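## Task

Every foam block sits above a shelf-edge label showing its lot number. Any foam block whose lot number shows up at least twice across the storeroom must end up on the desk, resting entirely on the desktop with nothing overhanging an edge. All other foam blocks stay on the shelf where they began. The robot must not tip over or be left leaning.

## Robot and tools

ROBOT. A TidyBot++: a wheeled base (0.54 m long, 0.50 m wide, 0.38 m tall) on four driven casters. It carries a single seven-joint arm with a two-finger gripper. The shoulder sits 0.12 m ahead of the base centre and 0.68 m off the floor. Segment lengths are 0.42 m (upper arm), 0.31 m (forearm) and 0.31 m (wrist to hand point). Cameras: base_camera on the front of the base, and wrist_camera, which looks along the hand. At the start the arm is folded with the hand pointing down.

FRAMES. Base frame: origin on the floor below the base centre, x forward, y to the left, z up, all in metres. hand_pose is the point halfway between the finger pads, given in this frame. The hand's own z axis runs out along the fingers, and the fingers close along its y axis. Odometry frame: wherever the base frame was when the scene began. base_odometry comes only from wheel rotation, so slip counts as travel. Heading is in radians, left positive, within -3.142 to 3.142. base_tilt is in degrees, positive when leaning forward or to the right.

TOOL move. Carries out one action and returns state plus images. Arguments:
- base: an object of relative offsets, counted from the base's pose when the command begins and along its own axes. translate_m (metres, forward +, -2 to 2), strafe_m (metres, left +, -2 to 2), rotate_rad (radians, counter-clockwise from above +, -6.3 to 6.3).
- joints: absolute targets keyed by name, in radians. joint_1_rad (any angle; positive turns the arm clockwise from above, the opposite sense to heading), joint_2_rad (shoulder, -2.249 to 2.249, 0 is upright, + leans forward), joint_3_rad (any angle), joint_4_rad (elbow, -2.579 to 2.579, 0 is straight), joint_5_rad (any angle), joint_6_rad (wrist, -2.099 to 2.099), joint_7_rad (any angle; with the hand pointing down, + is counter-clockwise from above, and at 1.57 the fingers open left/right). gripper_pos is unitless, 0 fully open to 1 fully closed; the pad gap is about 85 x (1 - gripper_pos) mm. Any-angle joints rotate the short way, so send steps of less than half a turn.
- target: one list of seven numbers for the single arm, giving an absolute hand pose in the base frame: x, y, z in metres, then quaternion qw, qx, qy, qz. The only joints key allowed alongside it is gripper_pos.
- speeds: caps on top speed for this action only. translate_m and strafe_m 0.05 to 0.5 m/s, rotate_rad 0.1 to 1.57 rad/s. When translating and strafing together, set a cap on one key only.
- cameras: a list chosen from base_camera, wrist_camera, all. Omitted means all; [] means none.
- blocking: true (the default) waits until everything is at rest. false returns after about 0.5 s while motion carries on; a later move overrides only the parts it names.
A move with no action simply reports state. Unknown keys make a call invalid. Values out of range are refused, and every later move, wait and finished_scene in that reply is then skipped.

OTHER TOOLS. wait(seconds 0 to 10, cameras) lets the scene run and reports. stop(cameras) brakes everything you had commanded. zoom_image(camera, region [x0, y0, x1, y1] in pixels from the top-left, at most 504 by 504) gives a closer view of the latest frame, which is handy for reading lot labels. read_manual(section "licences") returns licence texts only. finished_scene(scene 1 or 2) ends the scene for good; scene 1 is practice and can be skipped.

RESULT LINES. "move" reads done, or else the worst status among the motions. base_status, joint_status and hand_status give moving, done, off_target (came to rest short of the target and may still be pushing), stopped, contact_stop or time_out (an unrequested stop; later calls are skipped), not_followed (targets held back by a self-collision check or "pose unreachable"), torque_fault, or limit_stop_at_motor_heat. Base done only means the wheels turned as far as asked, and the base may have been blocked. hand_target is where the joint targets would put the hand. motor_effort is a percentage of maximum, with the peak in brackets. on_its_own lists what the robot did without being told. Also look for the Motor temperatures line, MOTOR HOT (60 °C) and OVER-TEMPERATURE FAULT (75 °C), and ARM HIT.

PRACTICAL NOTES. After done, a target usually lands within about 3 cm. To fix the error, add (wanted - measured hand_pose) to your previous target. To keep the hand in place while loaded, send back hand_target, not hand_pose. A load makes the arm sag, and sending a joint the angle it currently reads lets it sink further. Once a held object meets a surface, hand_pose stops going down even if you command lower. Closed fingertips reach about 20 mm beyond the hand point. With the hand pointing down, it can rise to roughly 0.94 m, and only close to the base. Forward-pointing targets low and near the base are unreliable and can drive the arm into the base; nothing prevents arm-to-base contact. The arm does not steer around furniture.

AVOID. Dropping things, releasing objects that are still moving, slamming, hard impacts or pushes, and heavy force on the gripper (for example squeezing hard on an object still resting on a surface). Do not drive or turn while the arm is caught on something above about 0.6 m. Do not reach far out from the folded pose over nearby furniture, or swing a stretched-out arm sideways; both can tip the robot. Pull the arm back or back the base away to fix a lean. Keep arm motors from overheating by not holding loads or stretched poses longer than needed.

Each tool is called after ">>>" by a JSON object that holds its "fn" and its "kwargs", one argument or row to a line.

## Session

>>> {"fn": "move", "kwargs": {
  "joints": {"joint_6_rad":0.6}
}}

Scene clock: 2.10 s.
Motor temperatures (°C): [38 35 31 37 40 37 42]
move: done
base_odometry: x=+0.000 y=+0.000 heading=+0.000
base_tilt: forward=-0.4 right=+0.6
base_status: not commanded
joint_positions: joint_1_rad=-0.038 joint_2_rad=-0.374 joint_3_rad=+3.113 joint_4_rad=-2.522 joint_5_rad=-0.004 joint_6_rad=+0.545 joint_7_rad=+1.592 gripper_pos=+0.000
joint_status: all done
motor_effort: joint_1_rad=+0(1) joint_2_rad=-6(6) joint_3_rad=+1(1) joint_4_rad=+20(20) joint_5_rad=+1(1) joint_6_rad=+9(9) joint_7_rad=-1(1)
hand_pose: x=+0.5384 y=+0.0302 z=+0.8915 quat_wxyz=(-0.012, +0.718, +0.032, +0.695) (m; base frame)
hand_target: x=+0.5382 y=+0.0303 z=+0.9072 quat_wxyz=(-0.012, +0.699, +0.032, +0.714) (m; base frame)
hand_status: not commanded
pictures: base_camera, wrist_camera
Images, in order (width x height): base_camera 644x364, wrist_camera 644x476.

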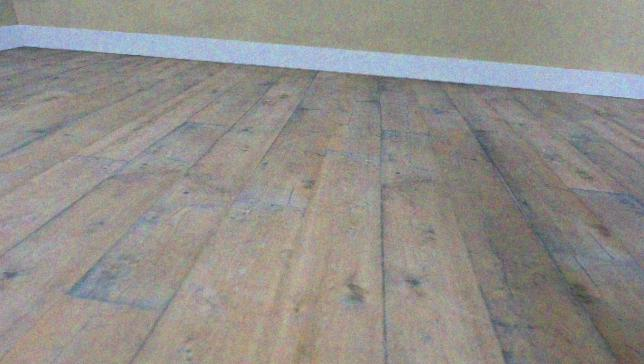

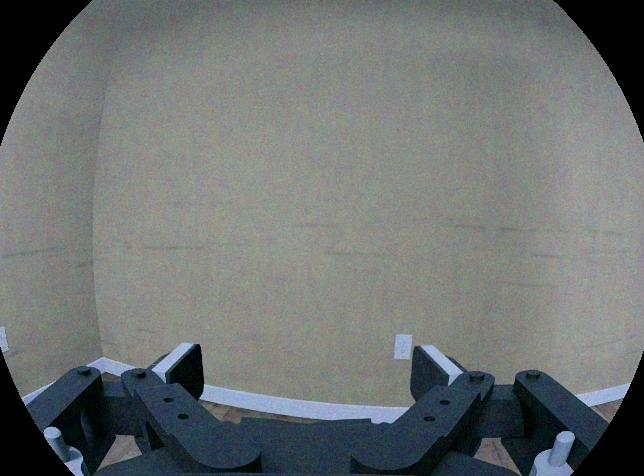

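>>> {"fn": "move", "kwargs": {
  "base": {"rotate_rad":1.2}
}}

>>> {"fn": "move", "kwargs": {
  "base": {"rotate_rad":1.2}
}}

>>> {"fn": "move", "kwargs": {
  "base": {"rotate_rad":1.2}
}}

>>> {"fn": "move", "kwargs": {
  "base": {"rotate_rad":1.2}
}}

Scene clock: 4.30 s.
Motor temperatures (°C): [38 35 31 37 40 37 42]
move: done
base_odometry: x=+0.000 y=+0.000 heading=+1.199
base_tilt: forward=-0.4 right=+0.6
base_status: done
joint_positions: joint_1_rad=-0.038 joint_2_rad=-0.374 joint_3_rad=+3.113 joint_4_rad=-2.522 joint_5_rad=-0.004 joint_6_rad=+0.545 joint_7_rad=+1.592 gripper_pos=+0.000
joint_status: not commanded
motor_effort: joint_1_rad=+0(1) joint_2_rad=-6(7) joint_3_rad=+1(2) joint_4_rad=+19(20) joint_5_rad=+1(1) joint_6_rad=+8(9) joint_7_rad=+0(1)
hand_pose: x=+0.5384 y=+0.0302 z=+0.8915 quat_wxyz=(-0.012, +0.718, +0.032, +0.695) (m; base frame)
hand_target: x=+0.5382 y=+0.0303 z=+0.9072 quat_wxyz=(-0.012, +0.699, +0.032, +0.714) (m; base frame)
hand_status: not commanded
pictures: base_camera, wrist_camera
Images, in order (width x height): base_camera 644x364, wrist_camera 644x476.

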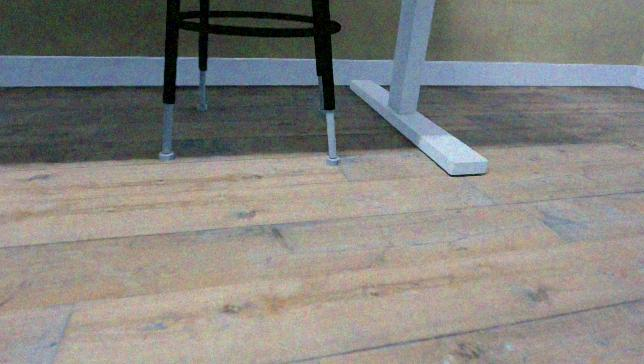

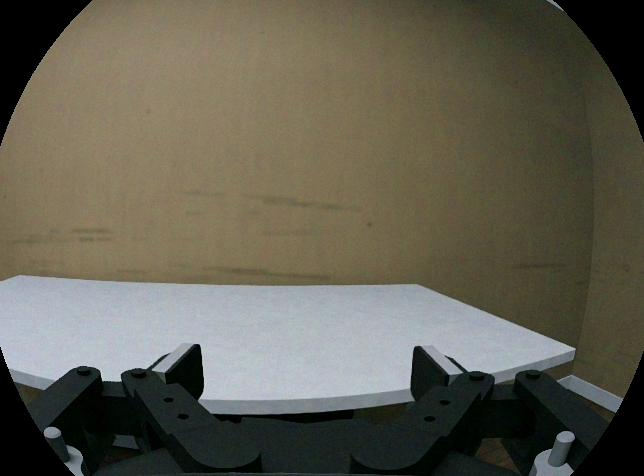

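Scene clock: 6.33 s.
Motor temperatures (°C): [38 35 31 37 40 37 42]
move: done
base_odometry: x=+0.000 y=+0.000 heading=+2.399
base_tilt: forward=-0.4 right=+0.6
base_status: done
joint_positions: joint_1_rad=-0.038 joint_2_rad=-0.374 joint_3_rad=+3.113 joint_4_rad=-2.522 joint_5_rad=-0.004 joint_6_rad=+0.545 joint_7_rad=+1.592 gripper_pos=+0.000
joint_status: not commanded
motor_effort: joint_1_rad=+0(2) joint_2_rad=-6(7) joint_3_rad=+1(2) joint_4_rad=+20(21) joint_5_rad=+1(1) joint_6_rad=+9(9) joint_7_rad=+0(1)
hand_pose: x=+0.5384 y=+0.0303 z=+0.8916 quat_wxyz=(-0.012, +0.718, +0.033, +0.695) (m; base frame)
hand_target: x=+0.5382 y=+0.0303 z=+0.9072 quat_wxyz=(-0.012, +0.699, +0.032, +0.714) (m; base frame)
hand_status: not commanded
pictures: base_camera, wrist_camera
Images, in order (width x height): base_camera 644x364, wrist_camera 644x476.

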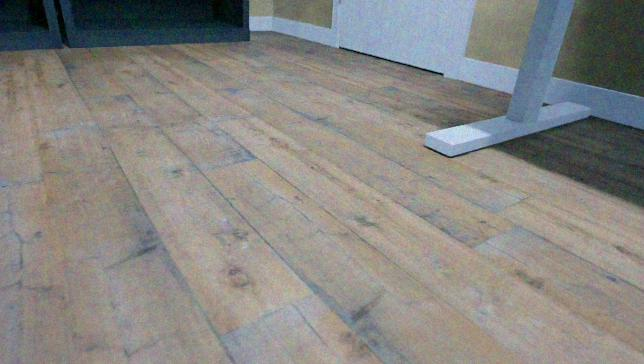

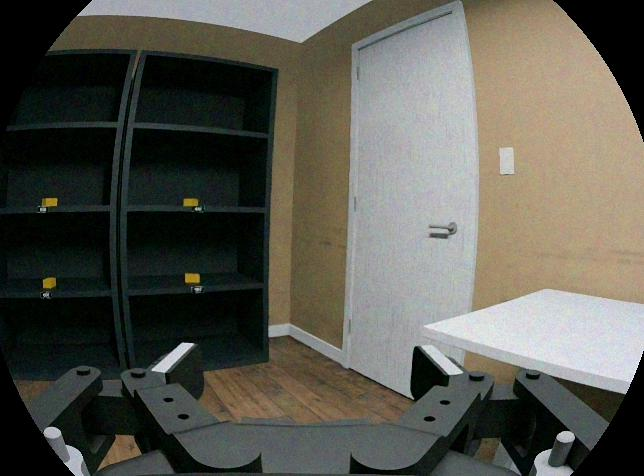

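Scene clock: 8.37 s.
Motor temperatures (°C): [38 35 31 37 40 38 42]
move: done
base_odometry: x=+0.000 y=+0.000 heading=-2.685
base_tilt: forward=-0.4 right=+0.6
base_status: done
joint_positions: joint_1_rad=-0.038 joint_2_rad=-0.374 joint_3_rad=+3.112 joint_4_rad=-2.522 joint_5_rad=-0.004 joint_6_rad=+0.545 joint_7_rad=+1.592 gripper_pos=+0.000
joint_status: not commanded
motor_effort: joint_1_rad=+0(2) joint_2_rad=-6(7) joint_3_rad=+1(2) joint_4_rad=+20(20) joint_5_rad=+1(1) joint_6_rad=+8(10) joint_7_rad=+0(1)
hand_pose: x=+0.5384 y=+0.0303 z=+0.8916 quat_wxyz=(-0.012, +0.718, +0.033, +0.695) (m; base frame)
hand_target: x=+0.5382 y=+0.0303 z=+0.9072 quat_wxyz=(-0.012, +0.699, +0.032, +0.714) (m; base frame)
hand_status: not commanded
pictures: base_camera, wrist_camera
Images, in order (width x height): base_camera 644x364, wrist_camera 644x476.

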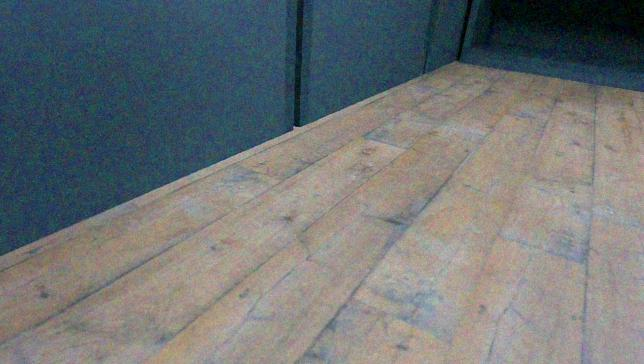

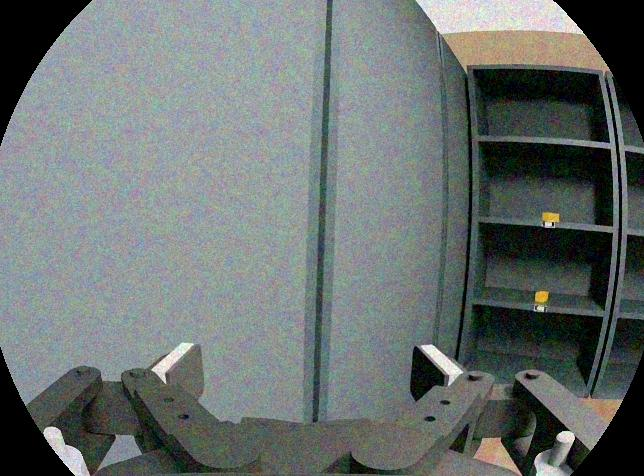

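Scene clock: 10.40 s.
Motor temperatures (°C): [38 35 31 37 40 38 42]
move: done
base_odometry: x=+0.000 y=+0.000 heading=-1.486
base_tilt: forward=-0.3 right=+0.6
base_status: done
joint_positions: joint_1_rad=-0.038 joint_2_rad=-0.374 joint_3_rad=+3.112 joint_4_rad=-2.522 joint_5_rad=-0.004 joint_6_rad=+0.545 joint_7_rad=+1.592 gripper_pos=+0.000
joint_status: not commanded
motor_effort: joint_1_rad=+0(2) joint_2_rad=-6(7) joint_3_rad=+1(2) joint_4_rad=+20(20) joint_5_rad=+1(1) joint_6_rad=+9(9) joint_7_rad=+0(1)
hand_pose: x=+0.5384 y=+0.0304 z=+0.8916 quat_wxyz=(-0.012, +0.718, +0.033, +0.695) (m; base frame)
hand_target: x=+0.5382 y=+0.0303 z=+0.9072 quat_wxyz=(-0.012, +0.699, +0.032, +0.714) (m; base frame)
hand_status: not commanded
pictures: base_camera, wrist_camera
Images, in order (width x height): base_camera 644x364, wrist_camera 644x476.

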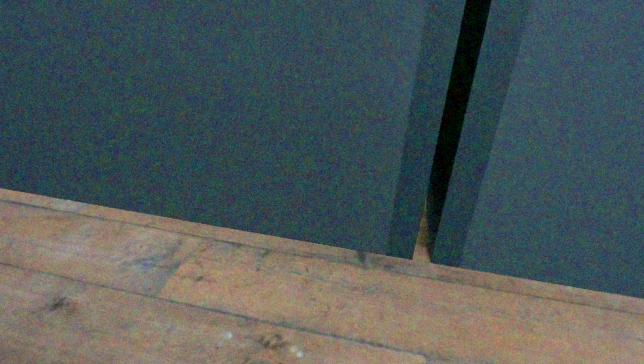

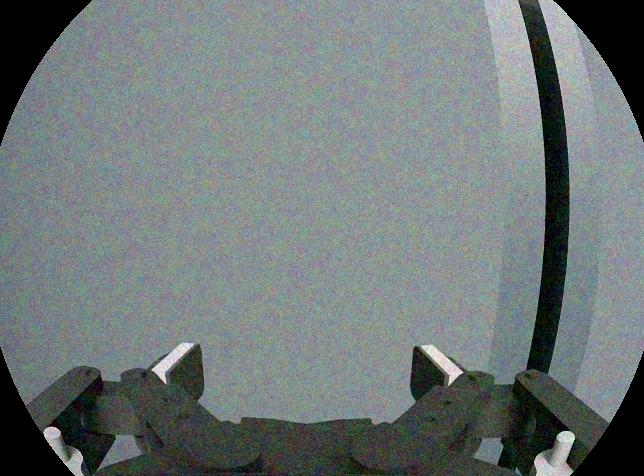

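>>> {"fn": "move", "kwargs": {
  "base": {"rotate_rad":-1.656}
}}

>>> {"fn": "move", "kwargs": {
  "base": {"translate_m":0.9,"strafe_m":-0.3}
}}

Scene clock: 13.07 s.
Motor temperatures (°C): [38 35 31 37 40 38 42]
move: done
base_odometry: x=+0.000 y=+0.000 heading=-3.141
base_tilt: forward=-0.3 right=+0.6
base_status: done
joint_positions: joint_1_rad=-0.038 joint_2_rad=-0.374 joint_3_rad=+3.112 joint_4_rad=-2.522 joint_5_rad=-0.004 joint_6_rad=+0.545 joint_7_rad=+1.592 gripper_pos=+0.000
joint_status: not commanded
motor_effort: joint_1_rad=+0(2) joint_2_rad=-6(7) joint_3_rad=+1(2) joint_4_rad=+20(21) joint_5_rad=+1(1) joint_6_rad=+9(9) joint_7_rad=+0(1)
hand_pose: x=+0.5384 y=+0.0305 z=+0.8917 quat_wxyz=(-0.012, +0.718, +0.033, +0.696) (m; base frame)
hand_target: x=+0.5382 y=+0.0303 z=+0.9072 quat_wxyz=(-0.012, +0.699, +0.032, +0.714) (m; base frame)
hand_status: not commanded
pictures: base_camera, wrist_camera
Images, in order (width x height): base_camera 644x364, wrist_camera 644x476.

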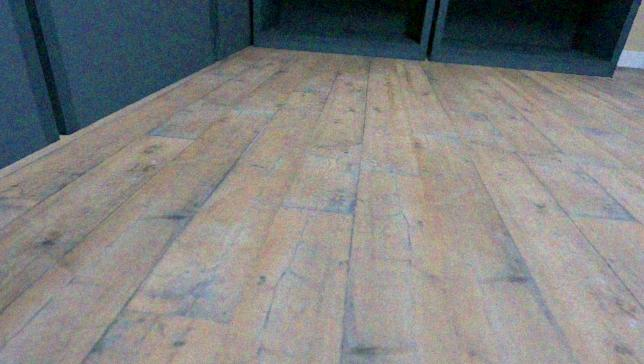

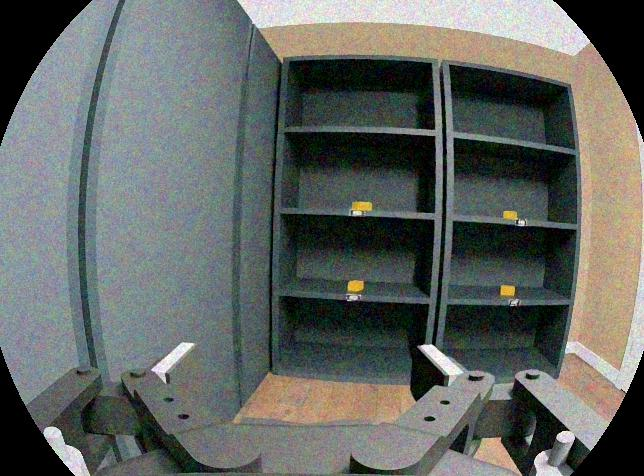

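Scene clock: 16.23 s.
Motor temperatures (°C): [38 35 31 37 40 38 42]
move: done
base_odometry: x=-0.900 y=+0.300 heading=+3.141
base_tilt: forward=-0.3 right=+0.6
base_status: done
joint_positions: joint_1_rad=-0.038 joint_2_rad=-0.375 joint_3_rad=+3.112 joint_4_rad=-2.522 joint_5_rad=-0.004 joint_6_rad=+0.548 joint_7_rad=+1.592 gripper_pos=+0.000
joint_status: not commanded
motor_effort: joint_1_rad=+0(1) joint_2_rad=-5(8) joint_3_rad=+1(2) joint_4_rad=+20(21) joint_5_rad=+1(1) joint_6_rad=+9(9) joint_7_rad=+0(1)
hand_pose: x=+0.5382 y=+0.0305 z=+0.8928 quat_wxyz=(-0.012, +0.717, +0.033, +0.697) (m; base frame)
hand_target: x=+0.5382 y=+0.0303 z=+0.9072 quat_wxyz=(-0.012, +0.699, +0.032, +0.714) (m; base frame)
hand_status: not commanded
pictures: base_camera, wrist_camera
Images, in order (width x height): base_camera 644x364, wrist_camera 644x476.

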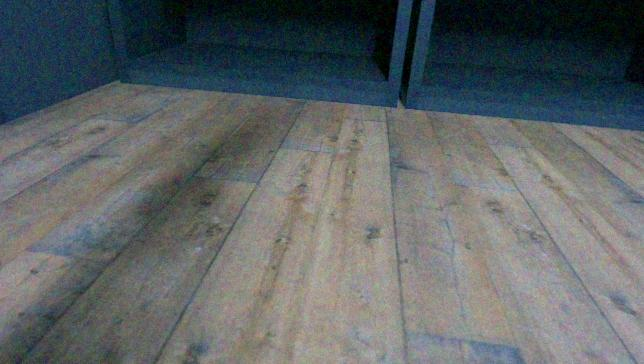

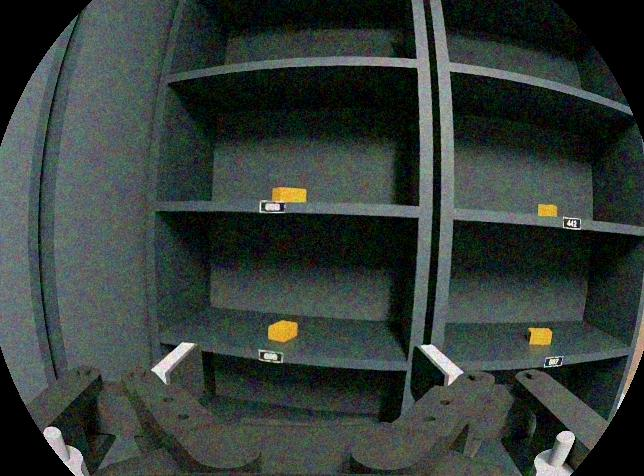

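>>> {"fn": "zoom_image", "kwargs": {
  "camera": "wrist_camera",
  "region": [230, 170, 330, 240]
}}

>>> {"fn": "zoom_image", "kwargs": {
  "camera": "wrist_camera",
  "region": [230, 310, 330, 380]
}}

>>> {"fn": "zoom_image", "kwargs": {
  "camera": "wrist_camera",
  "region": [520, 190, 600, 240]
}}

>>> {"fn": "zoom_image", "kwargs": {
  "camera": "wrist_camera",
  "region": [510, 310, 600, 380]
}}

Scaled by 5.040.

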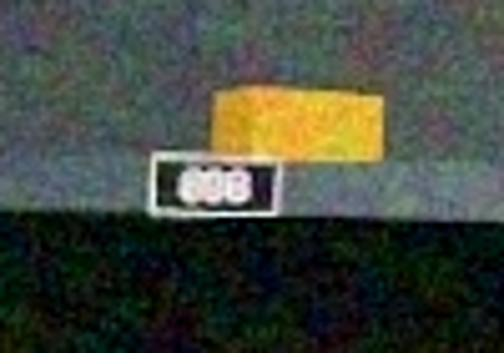

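Scaled by 5.040.

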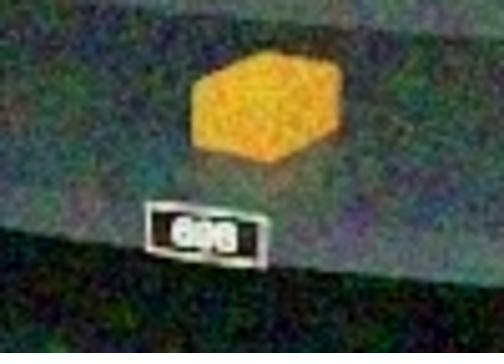

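Scaled by 6.300.

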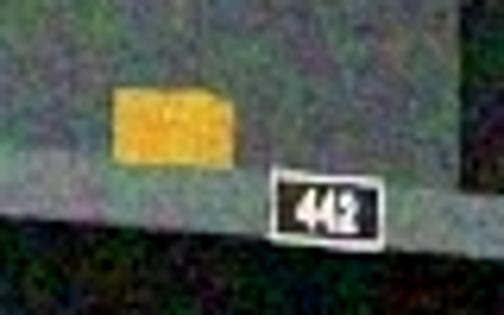

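Scaled by 5.600.

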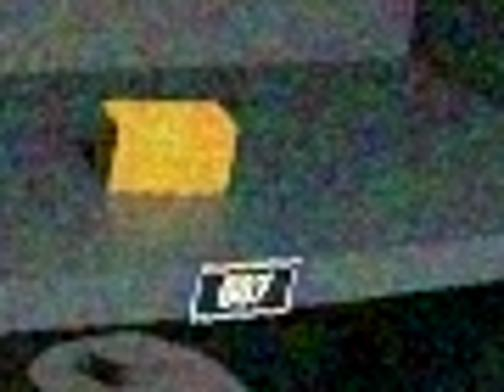

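>>> {"fn": "move", "kwargs": {
  "base": {"translate_m":0.45,"strafe_m":-0.15}
}}

>>> {"fn": "zoom_image", "kwargs": {
  "camera": "wrist_camera",
  "region": [150, 170, 250, 240]
}}

Scene clock: 19.00 s.
Motor temperatures (°C): [38 35 31 37 40 38 42]
move: done
base_odometry: x=-1.350 y=+0.450 heading=+3.140
base_tilt: forward=-0.3 right=+0.6
base_status: done
joint_positions: joint_1_rad=-0.038 joint_2_rad=-0.373 joint_3_rad=+3.112 joint_4_rad=-2.522 joint_5_rad=-0.004 joint_6_rad=+0.549 joint_7_rad=+1.592 gripper_pos=+0.000
joint_status: not commanded
motor_effort: joint_1_rad=+0(1) joint_2_rad=-6(9) joint_3_rad=+1(1) joint_4_rad=+19(21) joint_5_rad=+1(1) joint_6_rad=+9(9) joint_7_rad=+0(1)
hand_pose: x=+0.5386 y=+0.0305 z=+0.8922 quat_wxyz=(-0.012, +0.717, +0.033, +0.696) (m; base frame)
hand_target: x=+0.5382 y=+0.0303 z=+0.9072 quat_wxyz=(-0.012, +0.699, +0.032, +0.714) (m; base frame)
hand_status: not commanded
pictures: base_camera, wrist_camera
Images, in order (width x height): base_camera 644x364, wrist_camera 644x476.

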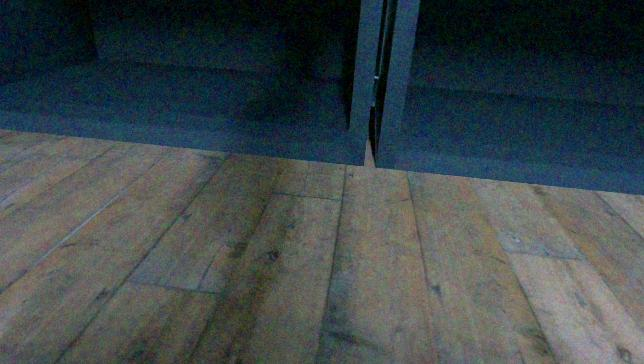

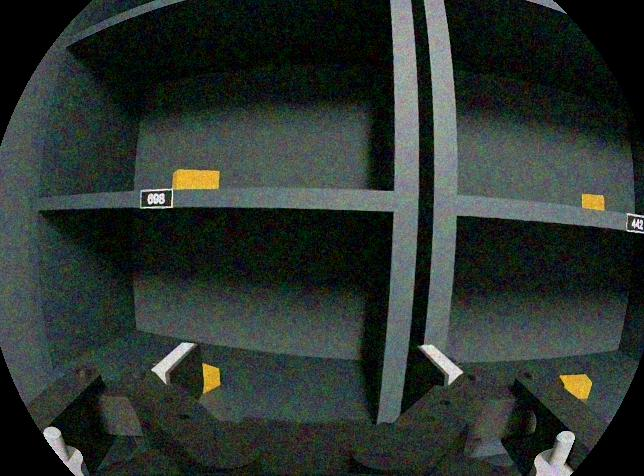

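Scaled by 5.040.

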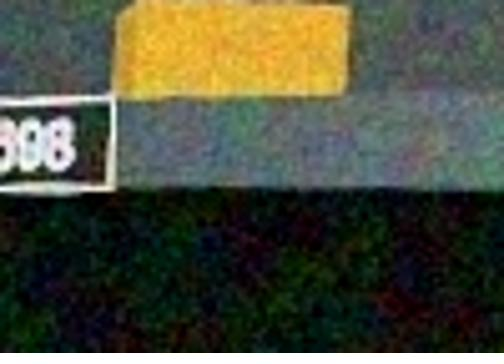

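>>> {"fn": "zoom_image", "kwargs": {
  "camera": "wrist_camera",
  "region": [120, 165, 190, 225]
}}

>>> {"fn": "move", "kwargs": {
  "joints": {"joint_6_rad":0.0}
}}

Scaled by 7.200.

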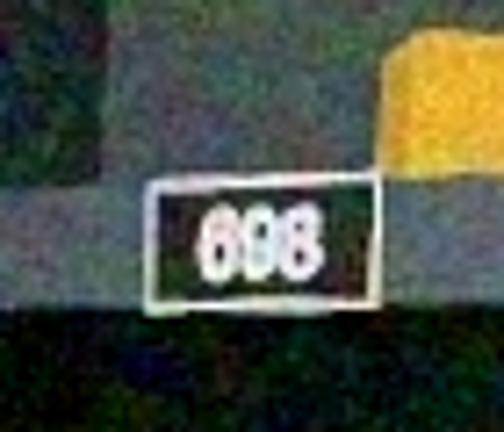

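Scene clock: 20.60 s.
Motor temperatures (°C): [38 35 31 37 40 38 42]
move: done
base_odometry: x=-1.350 y=+0.450 heading=+3.140
base_tilt: forward=-0.3 right=+0.6
base_status: not commanded
joint_positions: joint_1_rad=-0.038 joint_2_rad=-0.373 joint_3_rad=+3.112 joint_4_rad=-2.522 joint_5_rad=-0.004 joint_6_rad=+0.038 joint_7_rad=+1.592 gripper_pos=+0.000
joint_status: all done
motor_effort: joint_1_rad=+0(1) joint_2_rad=-5(7) joint_3_rad=+1(1) joint_4_rad=+19(22) joint_5_rad=+1(1) joint_6_rad=+7(10) joint_7_rad=+0(1)
hand_pose: x=+0.4947 y=+0.0267 z=+0.7417 quat_wxyz=(-0.007, +0.869, +0.038, +0.493) (m; base frame)
hand_target: x=+0.4874 y=+0.0259 z=+0.7304 quat_wxyz=(-0.007, +0.879, +0.038, +0.475) (m; base frame)
hand_status: not commanded
pictures: base_camera, wrist_camera
Images, in order (width x height): base_camera 644x364, wrist_camera 644x476.

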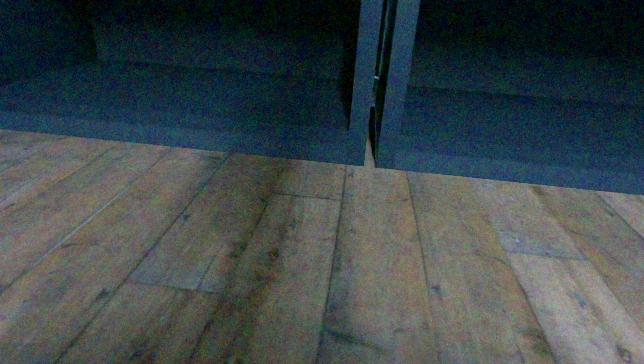

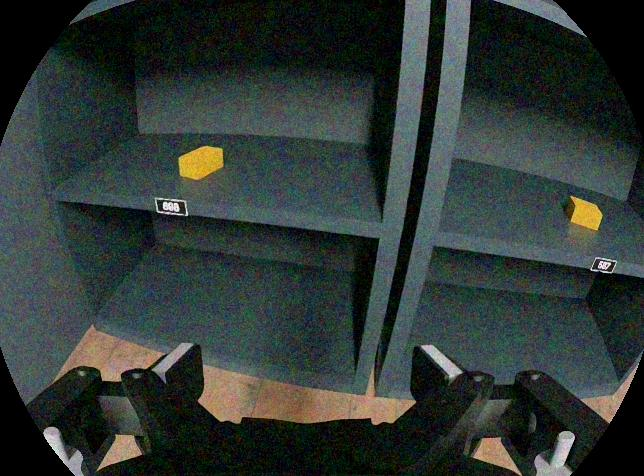

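>>> {"fn": "zoom_image", "kwargs": {
  "camera": "wrist_camera",
  "region": [145, 185, 200, 225]
}}

>>> {"fn": "zoom_image", "kwargs": {
  "camera": "wrist_camera",
  "region": [580, 245, 635, 285]
}}

Scaled by 9.164.

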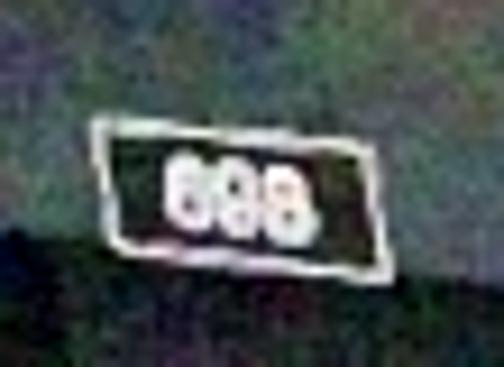

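Scaled by 9.164.

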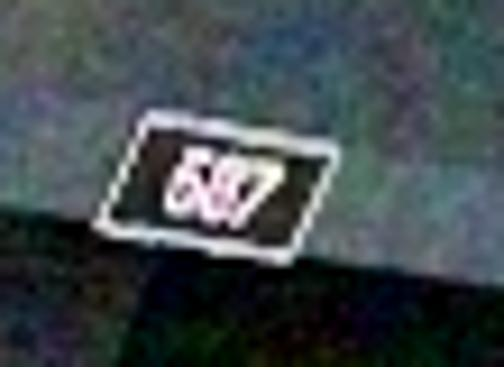

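>>> {"fn": "move", "kwargs": {
  "base": {"translate_m":0.15,"strafe_m":0.38}
}}

>>> {"fn": "zoom_image", "kwargs": {
  "camera": "wrist_camera",
  "region": [250, 150, 400, 280]
}}

>>> {"fn": "move", "kwargs": {
  "joints": {"joint_6_rad":0.6}
}}

>>> {"fn": "zoom_image", "kwargs": {
  "camera": "wrist_camera",
  "region": [250, 150, 400, 280]
}}

>>> {"fn": "move", "kwargs": {
  "base": {"strafe_m":-0.9}
}}

>>> {"fn": "move", "kwargs": {
  "joints": {"joint_6_rad":0.0}
}}

Scene clock: 23.23 s.
Motor temperatures (°C): [38 35 31 37 40 38 42]
move: done
base_odometry: x=-1.501 y=+0.070 heading=+3.139
base_tilt: forward=-0.3 right=+0.6
base_status: done
joint_positions: joint_1_rad=-0.038 joint_2_rad=-0.373 joint_3_rad=+3.112 joint_4_rad=-2.522 joint_5_rad=-0.004 joint_6_rad=+0.038 joint_7_rad=+1.592 gripper_pos=+0.000
joint_status: not commanded
motor_effort: joint_1_rad=+0(1) joint_2_rad=-6(6) joint_3_rad=+1(2) joint_4_rad=+19(20) joint_5_rad=+1(1) joint_6_rad=+7(8) joint_7_rad=+0(1)
hand_pose: x=+0.4947 y=+0.0267 z=+0.7417 quat_wxyz=(-0.007, +0.869, +0.038, +0.493) (m; base frame)
hand_target: x=+0.4874 y=+0.0259 z=+0.7304 quat_wxyz=(-0.007, +0.879, +0.038, +0.475) (m; base frame)
hand_status: not commanded
pictures: base_camera, wrist_camera
Images, in order (width x height): base_camera 644x364, wrist_camera 644x476.

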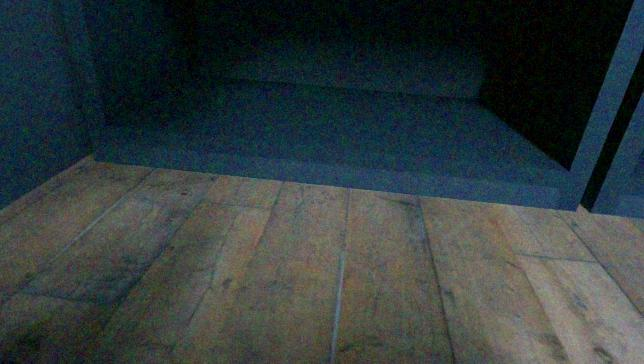

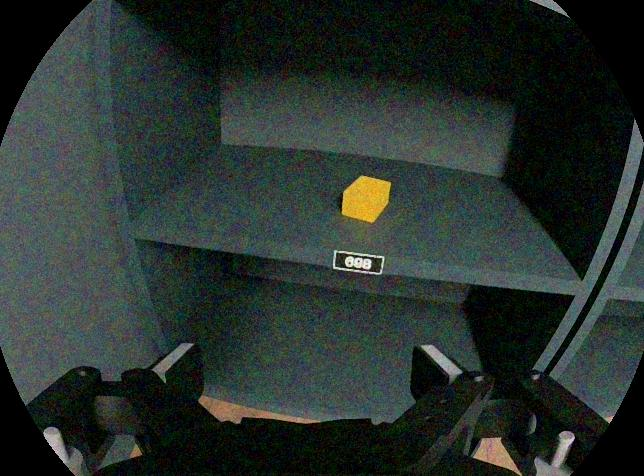

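Scaled by 3.360.

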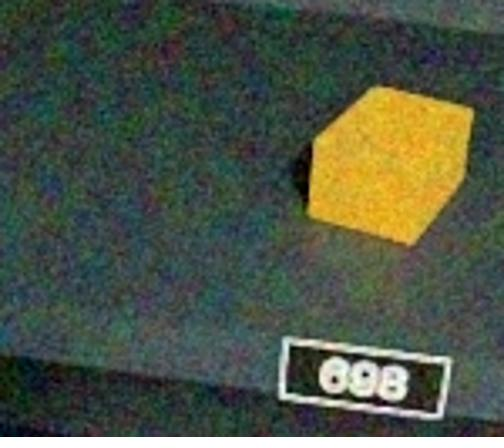

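Scene clock: 24.53 s.
Motor temperatures (°C): [38 35 31 37 40 38 42]
move: done
base_odometry: x=-1.501 y=+0.070 heading=+3.139
base_tilt: forward=-0.4 right=+0.6
base_status: not commanded
joint_positions: joint_1_rad=-0.038 joint_2_rad=-0.373 joint_3_rad=+3.112 joint_4_rad=-2.521 joint_5_rad=-0.004 joint_6_rad=+0.553 joint_7_rad=+1.592 gripper_pos=+0.000
joint_status: all done
motor_effort: joint_1_rad=-1(1) joint_2_rad=-6(7) joint_3_rad=+1(1) joint_4_rad=+20(22) joint_5_rad=+1(1) joint_6_rad=+9(10) joint_7_rad=+0(1)
hand_pose: x=+0.5389 y=+0.0306 z=+0.8944 quat_wxyz=(-0.012, +0.715, +0.033, +0.698) (m; base frame)
hand_target: x=+0.5382 y=+0.0303 z=+0.9072 quat_wxyz=(-0.012, +0.699, +0.032, +0.714) (m; base frame)
hand_status: not commanded
pictures: base_camera, wrist_camera
Images, in order (width x height): base_camera 644x364, wrist_camera 644x476.

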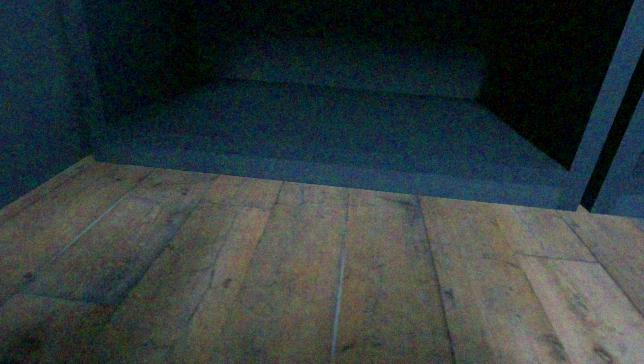

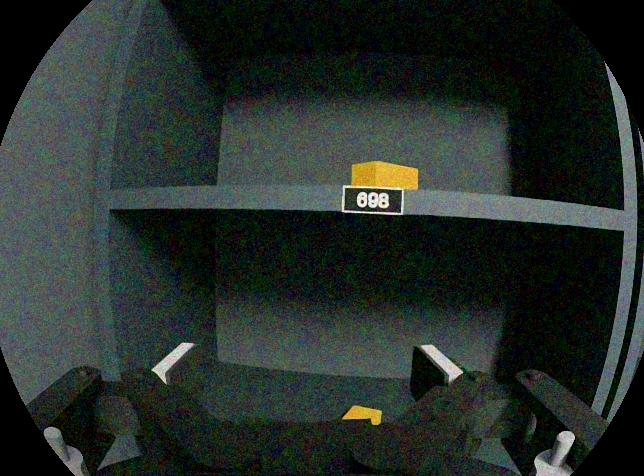

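Scaled by 3.360.

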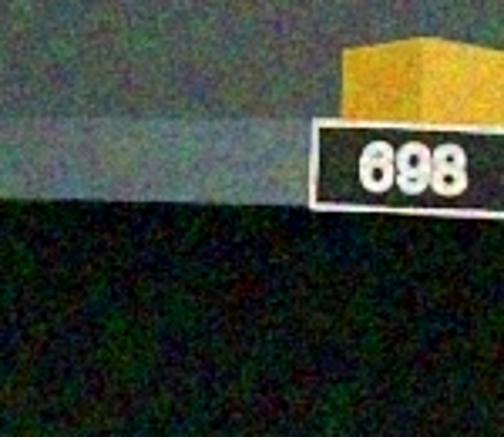

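Scene clock: 27.73 s.
Motor temperatures (°C): [38 35 31 37 40 38 42]
move: done
base_odometry: x=-1.499 y=+0.971 heading=+3.140
base_tilt: forward=-0.3 right=+0.6
base_status: done
joint_positions: joint_1_rad=-0.038 joint_2_rad=-0.373 joint_3_rad=+3.112 joint_4_rad=-2.521 joint_5_rad=-0.004 joint_6_rad=+0.554 joint_7_rad=+1.592 gripper_pos=+0.000
joint_status: not commanded
motor_effort: joint_1_rad=+0(1) joint_2_rad=-6(8) joint_3_rad=+1(2) joint_4_rad=+20(21) joint_5_rad=+1(1) joint_6_rad=+9(10) joint_7_rad=+0(1)
hand_pose: x=+0.5388 y=+0.0306 z=+0.8948 quat_wxyz=(-0.012, +0.714, +0.033, +0.699) (m; base frame)
hand_target: x=+0.5382 y=+0.0303 z=+0.9072 quat_wxyz=(-0.012, +0.699, +0.032, +0.714) (m; base frame)
hand_status: not commanded
pictures: base_camera, wrist_camera
Images, in order (width x height): base_camera 644x364, wrist_camera 644x476.

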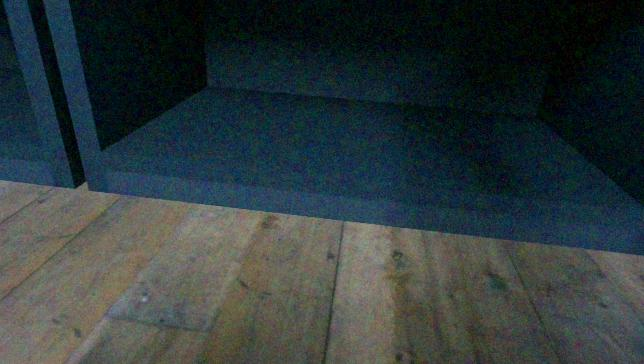

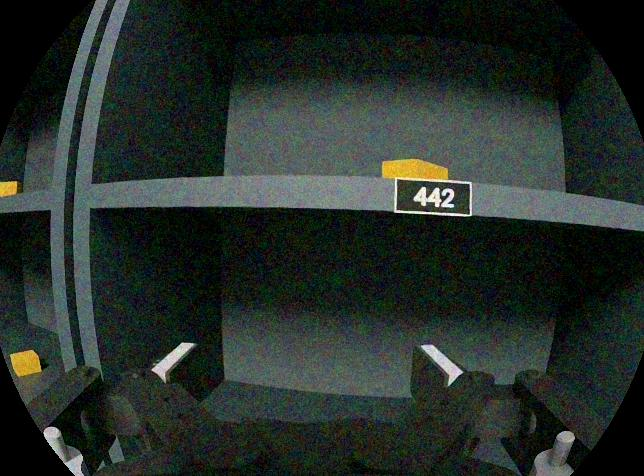

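Scene clock: 29.03 s.
Motor temperatures (°C): [38 35 31 37 40 38 42]
move: done
base_odometry: x=-1.499 y=+0.971 heading=+3.140
base_tilt: forward=-0.3 right=+0.6
base_status: not commanded
joint_positions: joint_1_rad=-0.038 joint_2_rad=-0.373 joint_3_rad=+3.112 joint_4_rad=-2.521 joint_5_rad=-0.004 joint_6_rad=+0.038 joint_7_rad=+1.592 gripper_pos=+0.000
joint_status: all done
motor_effort: joint_1_rad=-1(1) joint_2_rad=-5(6) joint_3_rad=+1(1) joint_4_rad=+19(22) joint_5_rad=+1(1) joint_6_rad=+8(10) joint_7_rad=+0(1)
hand_pose: x=+0.4951 y=+0.0267 z=+0.7425 quat_wxyz=(-0.007, +0.869, +0.038, +0.494) (m; base frame)
hand_target: x=+0.4875 y=+0.0259 z=+0.7304 quat_wxyz=(-0.007, +0.879, +0.038, +0.475) (m; base frame)
hand_status: not commanded
pictures: base_camera, wrist_camera
Images, in order (width x height): base_camera 644x364, wrist_camera 644x476.

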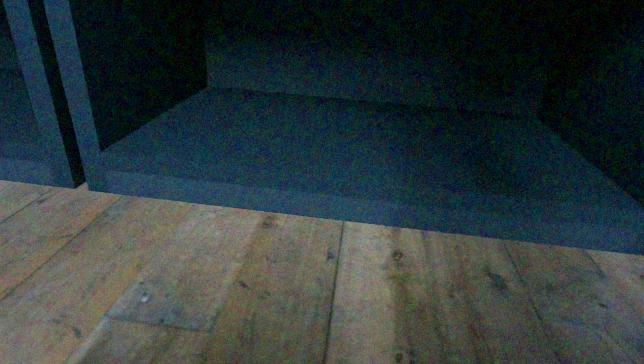

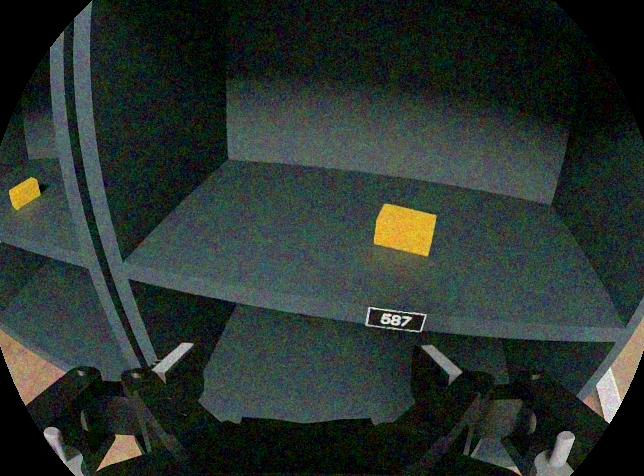

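>>> {"fn": "move", "kwargs": {
  "base": {"strafe_m":0.871}
}}

>>> {"fn": "move", "kwargs": {
  "target": [0.58, 0.085, 0.78, 0.108, 0.862, -0.207, 0.449]
}}

>>> {"fn": "move", "kwargs": {
  "base": {"translate_m":0.2}
}}

Scene clock: 34.27 s.
Motor temperatures (°C): [38 35 31 37 40 38 42]
move: done
base_odometry: x=-1.501 y=+0.099 heading=+3.141
base_tilt: forward=-0.3 right=+0.6
base_status: done
joint_positions: joint_1_rad=-0.038 joint_2_rad=-0.373 joint_3_rad=+3.112 joint_4_rad=-2.521 joint_5_rad=-0.004 joint_6_rad=+0.038 joint_7_rad=+1.592 gripper_pos=+0.000
joint_status: not commanded
motor_effort: joint_1_rad=-1(1) joint_2_rad=-5(6) joint_3_rad=+1(2) joint_4_rad=+19(20) joint_5_rad=+1(1) joint_6_rad=+8(8) joint_7_rad=+0(1)
hand_pose: x=+0.4951 y=+0.0267 z=+0.7425 quat_wxyz=(-0.007, +0.869, +0.038, +0.494) (m; base frame)
hand_target: x=+0.4875 y=+0.0259 z=+0.7304 quat_wxyz=(-0.007, +0.879, +0.038, +0.475) (m; base frame)
hand_status: not commanded
pictures: base_camera, wrist_camera
Images, in order (width x height): base_camera 644x364, wrist_camera 644x476.

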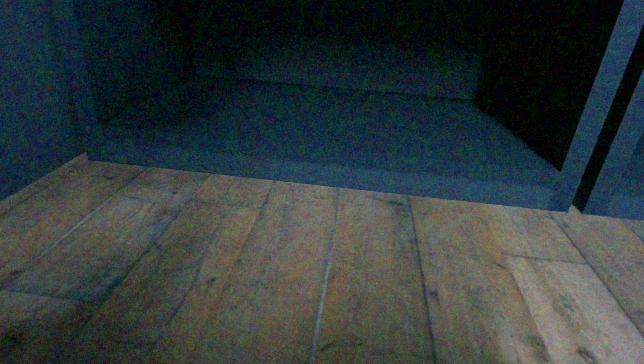

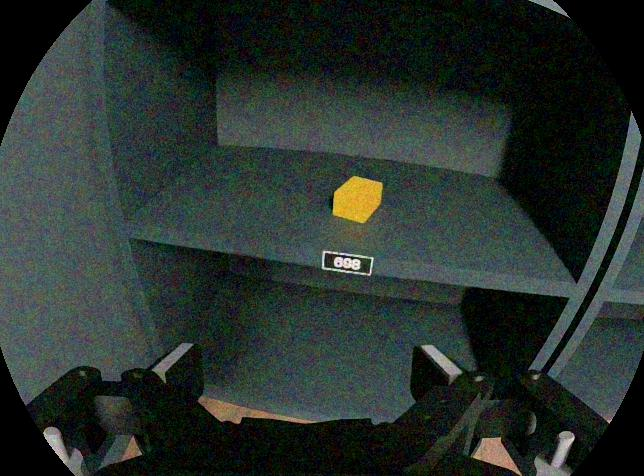

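Scene clock: 36.93 s.
Motor temperatures (°C): [38 35 31 37 40 38 42]
move: done
base_odometry: x=-1.501 y=+0.099 heading=+3.141
base_tilt: forward=-0.3 right=+0.6
base_status: not commanded
joint_positions: joint_1_rad=+1.348 joint_2_rad=-0.727 joint_3_rad=+1.909 joint_4_rad=-1.968 joint_5_rad=-0.339 joint_6_rad=-0.513 joint_7_rad=+1.255 gripper_pos=+0.000
joint_status: not commanded
motor_effort: joint_1_rad=+0(1) joint_2_rad=+13(14) joint_3_rad=+12(13) joint_4_rad=+17(22) joint_5_rad=+2(2) joint_6_rad=+7(9) joint_7_rad=+0(1)
hand_pose: x=+0.5813 y=+0.0698 z=+0.7944 quat_wxyz=(+0.136, +0.859, -0.171, +0.462) (m; base frame)
hand_target: x=+0.5800 y=+0.0850 z=+0.7800 quat_wxyz=(+0.108, +0.862, -0.207, +0.449) (m; base frame)
hand_status: done (0.021 m and 5.5 deg from the pose sent, 0.110 m and 31.6 deg at the start)
pictures: base_camera, wrist_camera
Images, in order (width x height): base_camera 644x364, wrist_camera 644x476.

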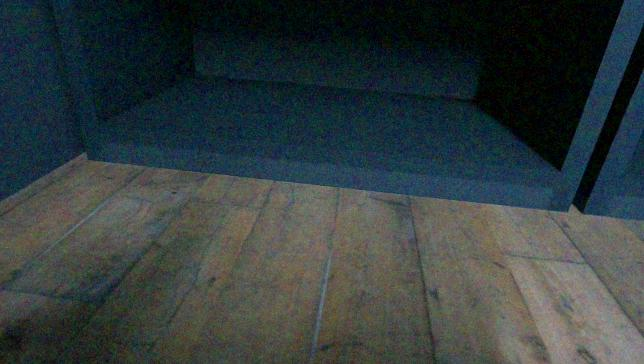

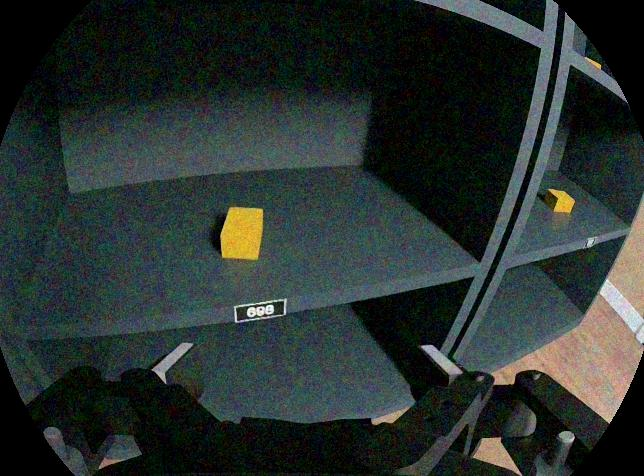

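Scene clock: 38.57 s.
Motor temperatures (°C): [38 35 31 37 40 38 42]
move: done
base_odometry: x=-1.701 y=+0.099 heading=-3.142
base_tilt: forward=-0.3 right=+0.6
base_status: done
joint_positions: joint_1_rad=+1.356 joint_2_rad=-0.728 joint_3_rad=+1.907 joint_4_rad=-1.964 joint_5_rad=-0.341 joint_6_rad=-0.518 joint_7_rad=+1.253 gripper_pos=+0.000
joint_status: not commanded
motor_effort: joint_1_rad=+0(2) joint_2_rad=+14(15) joint_3_rad=+12(13) joint_4_rad=+17(18) joint_5_rad=+2(2) joint_6_rad=+7(8) joint_7_rad=+0(1)
hand_pose: x=+0.5821 y=+0.0678 z=+0.7944 quat_wxyz=(+0.137, +0.859, -0.174, +0.461) (m; base frame)
hand_target: x=+0.5800 y=+0.0850 z=+0.7800 quat_wxyz=(+0.108, +0.862, -0.207, +0.449) (m; base frame)
hand_status: not commanded
pictures: base_camera, wrist_camera
Images, in order (width x height): base_camera 644x364, wrist_camera 644x476.

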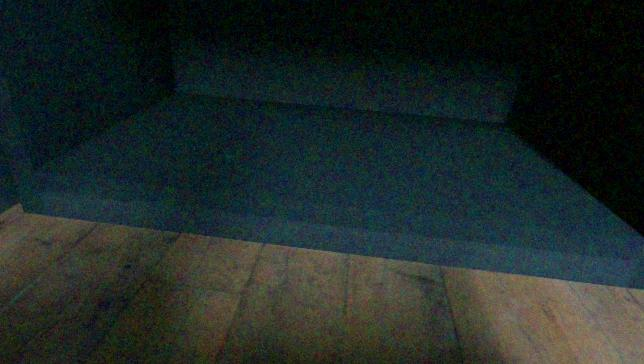

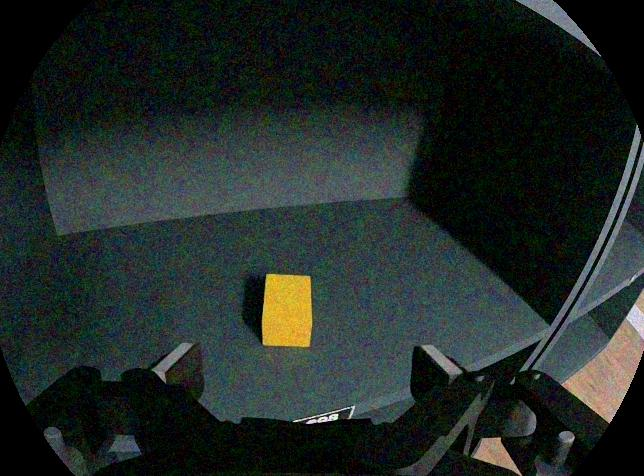

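>>> {"fn": "move", "kwargs": {
  "target": [0.71, 0.045, 0.67, 0.108, 0.862, -0.207, 0.449]
}}

>>> {"fn": "move", "kwargs": {
  "target": [0.775, 0.025, 0.608, 0.108, 0.862, -0.207, 0.449]
}}

Scene clock: 41.20 s.
Motor temperatures (°C): [38 35 31 37 40 38 42]
move: done
base_odometry: x=-1.701 y=+0.099 heading=-3.142
base_tilt: forward=-0.3 right=+0.6
base_status: not commanded
joint_positions: joint_1_rad=+1.947 joint_2_rad=-0.760 joint_3_rad=+1.345 joint_4_rad=-1.911 joint_5_rad=-0.716 joint_6_rad=-0.269 joint_7_rad=+1.468 gripper_pos=+0.000
joint_status: not commanded
motor_effort: joint_1_rad=-1(1) joint_2_rad=+24(25) joint_3_rad=+13(14) joint_4_rad=+14(17) joint_5_rad=+1(2) joint_6_rad=+6(7) joint_7_rad=-1(1)
hand_pose: x=+0.6907 y=+0.0388 z=+0.6641 quat_wxyz=(+0.110, +0.873, -0.214, +0.423) (m; base frame)
hand_target: x=+0.7100 y=+0.0450 z=+0.6700 quat_wxyz=(+0.108, +0.862, -0.207, +0.449) (m; base frame)
hand_status: done (0.021 m and 3.3 deg from the pose sent, 0.180 m and 5.2 deg at the start)
pictures: base_camera, wrist_camera
Images, in order (width x height): base_camera 644x364, wrist_camera 644x476.

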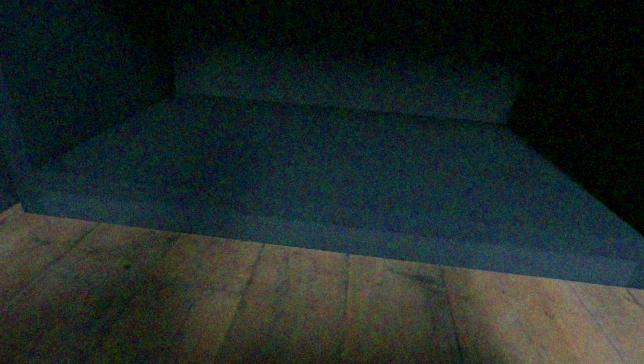

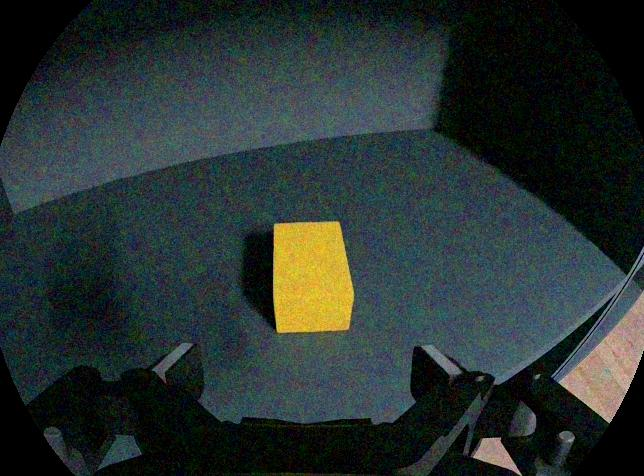

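Scene clock: 42.63 s.
Motor temperatures (°C): [38 35 31 37 40 38 42]
move: done
base_odometry: x=-1.701 y=+0.099 heading=-3.142
base_tilt: forward=-0.3 right=+0.6
base_status: not commanded
joint_positions: joint_1_rad=+2.251 joint_2_rad=-0.809 joint_3_rad=+1.014 joint_4_rad=-1.803 joint_5_rad=-0.591 joint_6_rad=-0.101 joint_7_rad=+1.299 gripper_pos=+0.000
joint_status: not commanded
motor_effort: joint_1_rad=+0(1) joint_2_rad=+31(31) joint_3_rad=+13(13) joint_4_rad=+14(14) joint_5_rad=+1(1) joint_6_rad=+6(7) joint_7_rad=+0(0)
hand_pose: x=+0.7581 y=+0.0227 z=+0.6068 quat_wxyz=(+0.098, +0.868, -0.231, +0.429) (m; base frame)
hand_target: x=+0.7750 y=+0.0250 z=+0.6080 quat_wxyz=(+0.108, +0.862, -0.207, +0.449) (m; base frame)
hand_status: done (0.017 m and 3.8 deg from the pose sent, 0.102 m and 3.3 deg at the start)
pictures: base_camera, wrist_camera
Images, in order (width x height): base_camera 644x364, wrist_camera 644x476.

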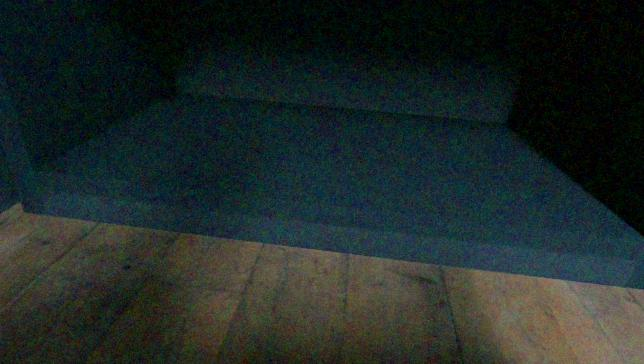

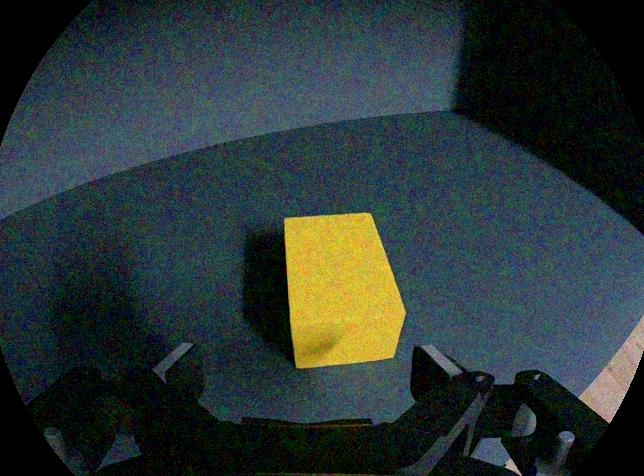

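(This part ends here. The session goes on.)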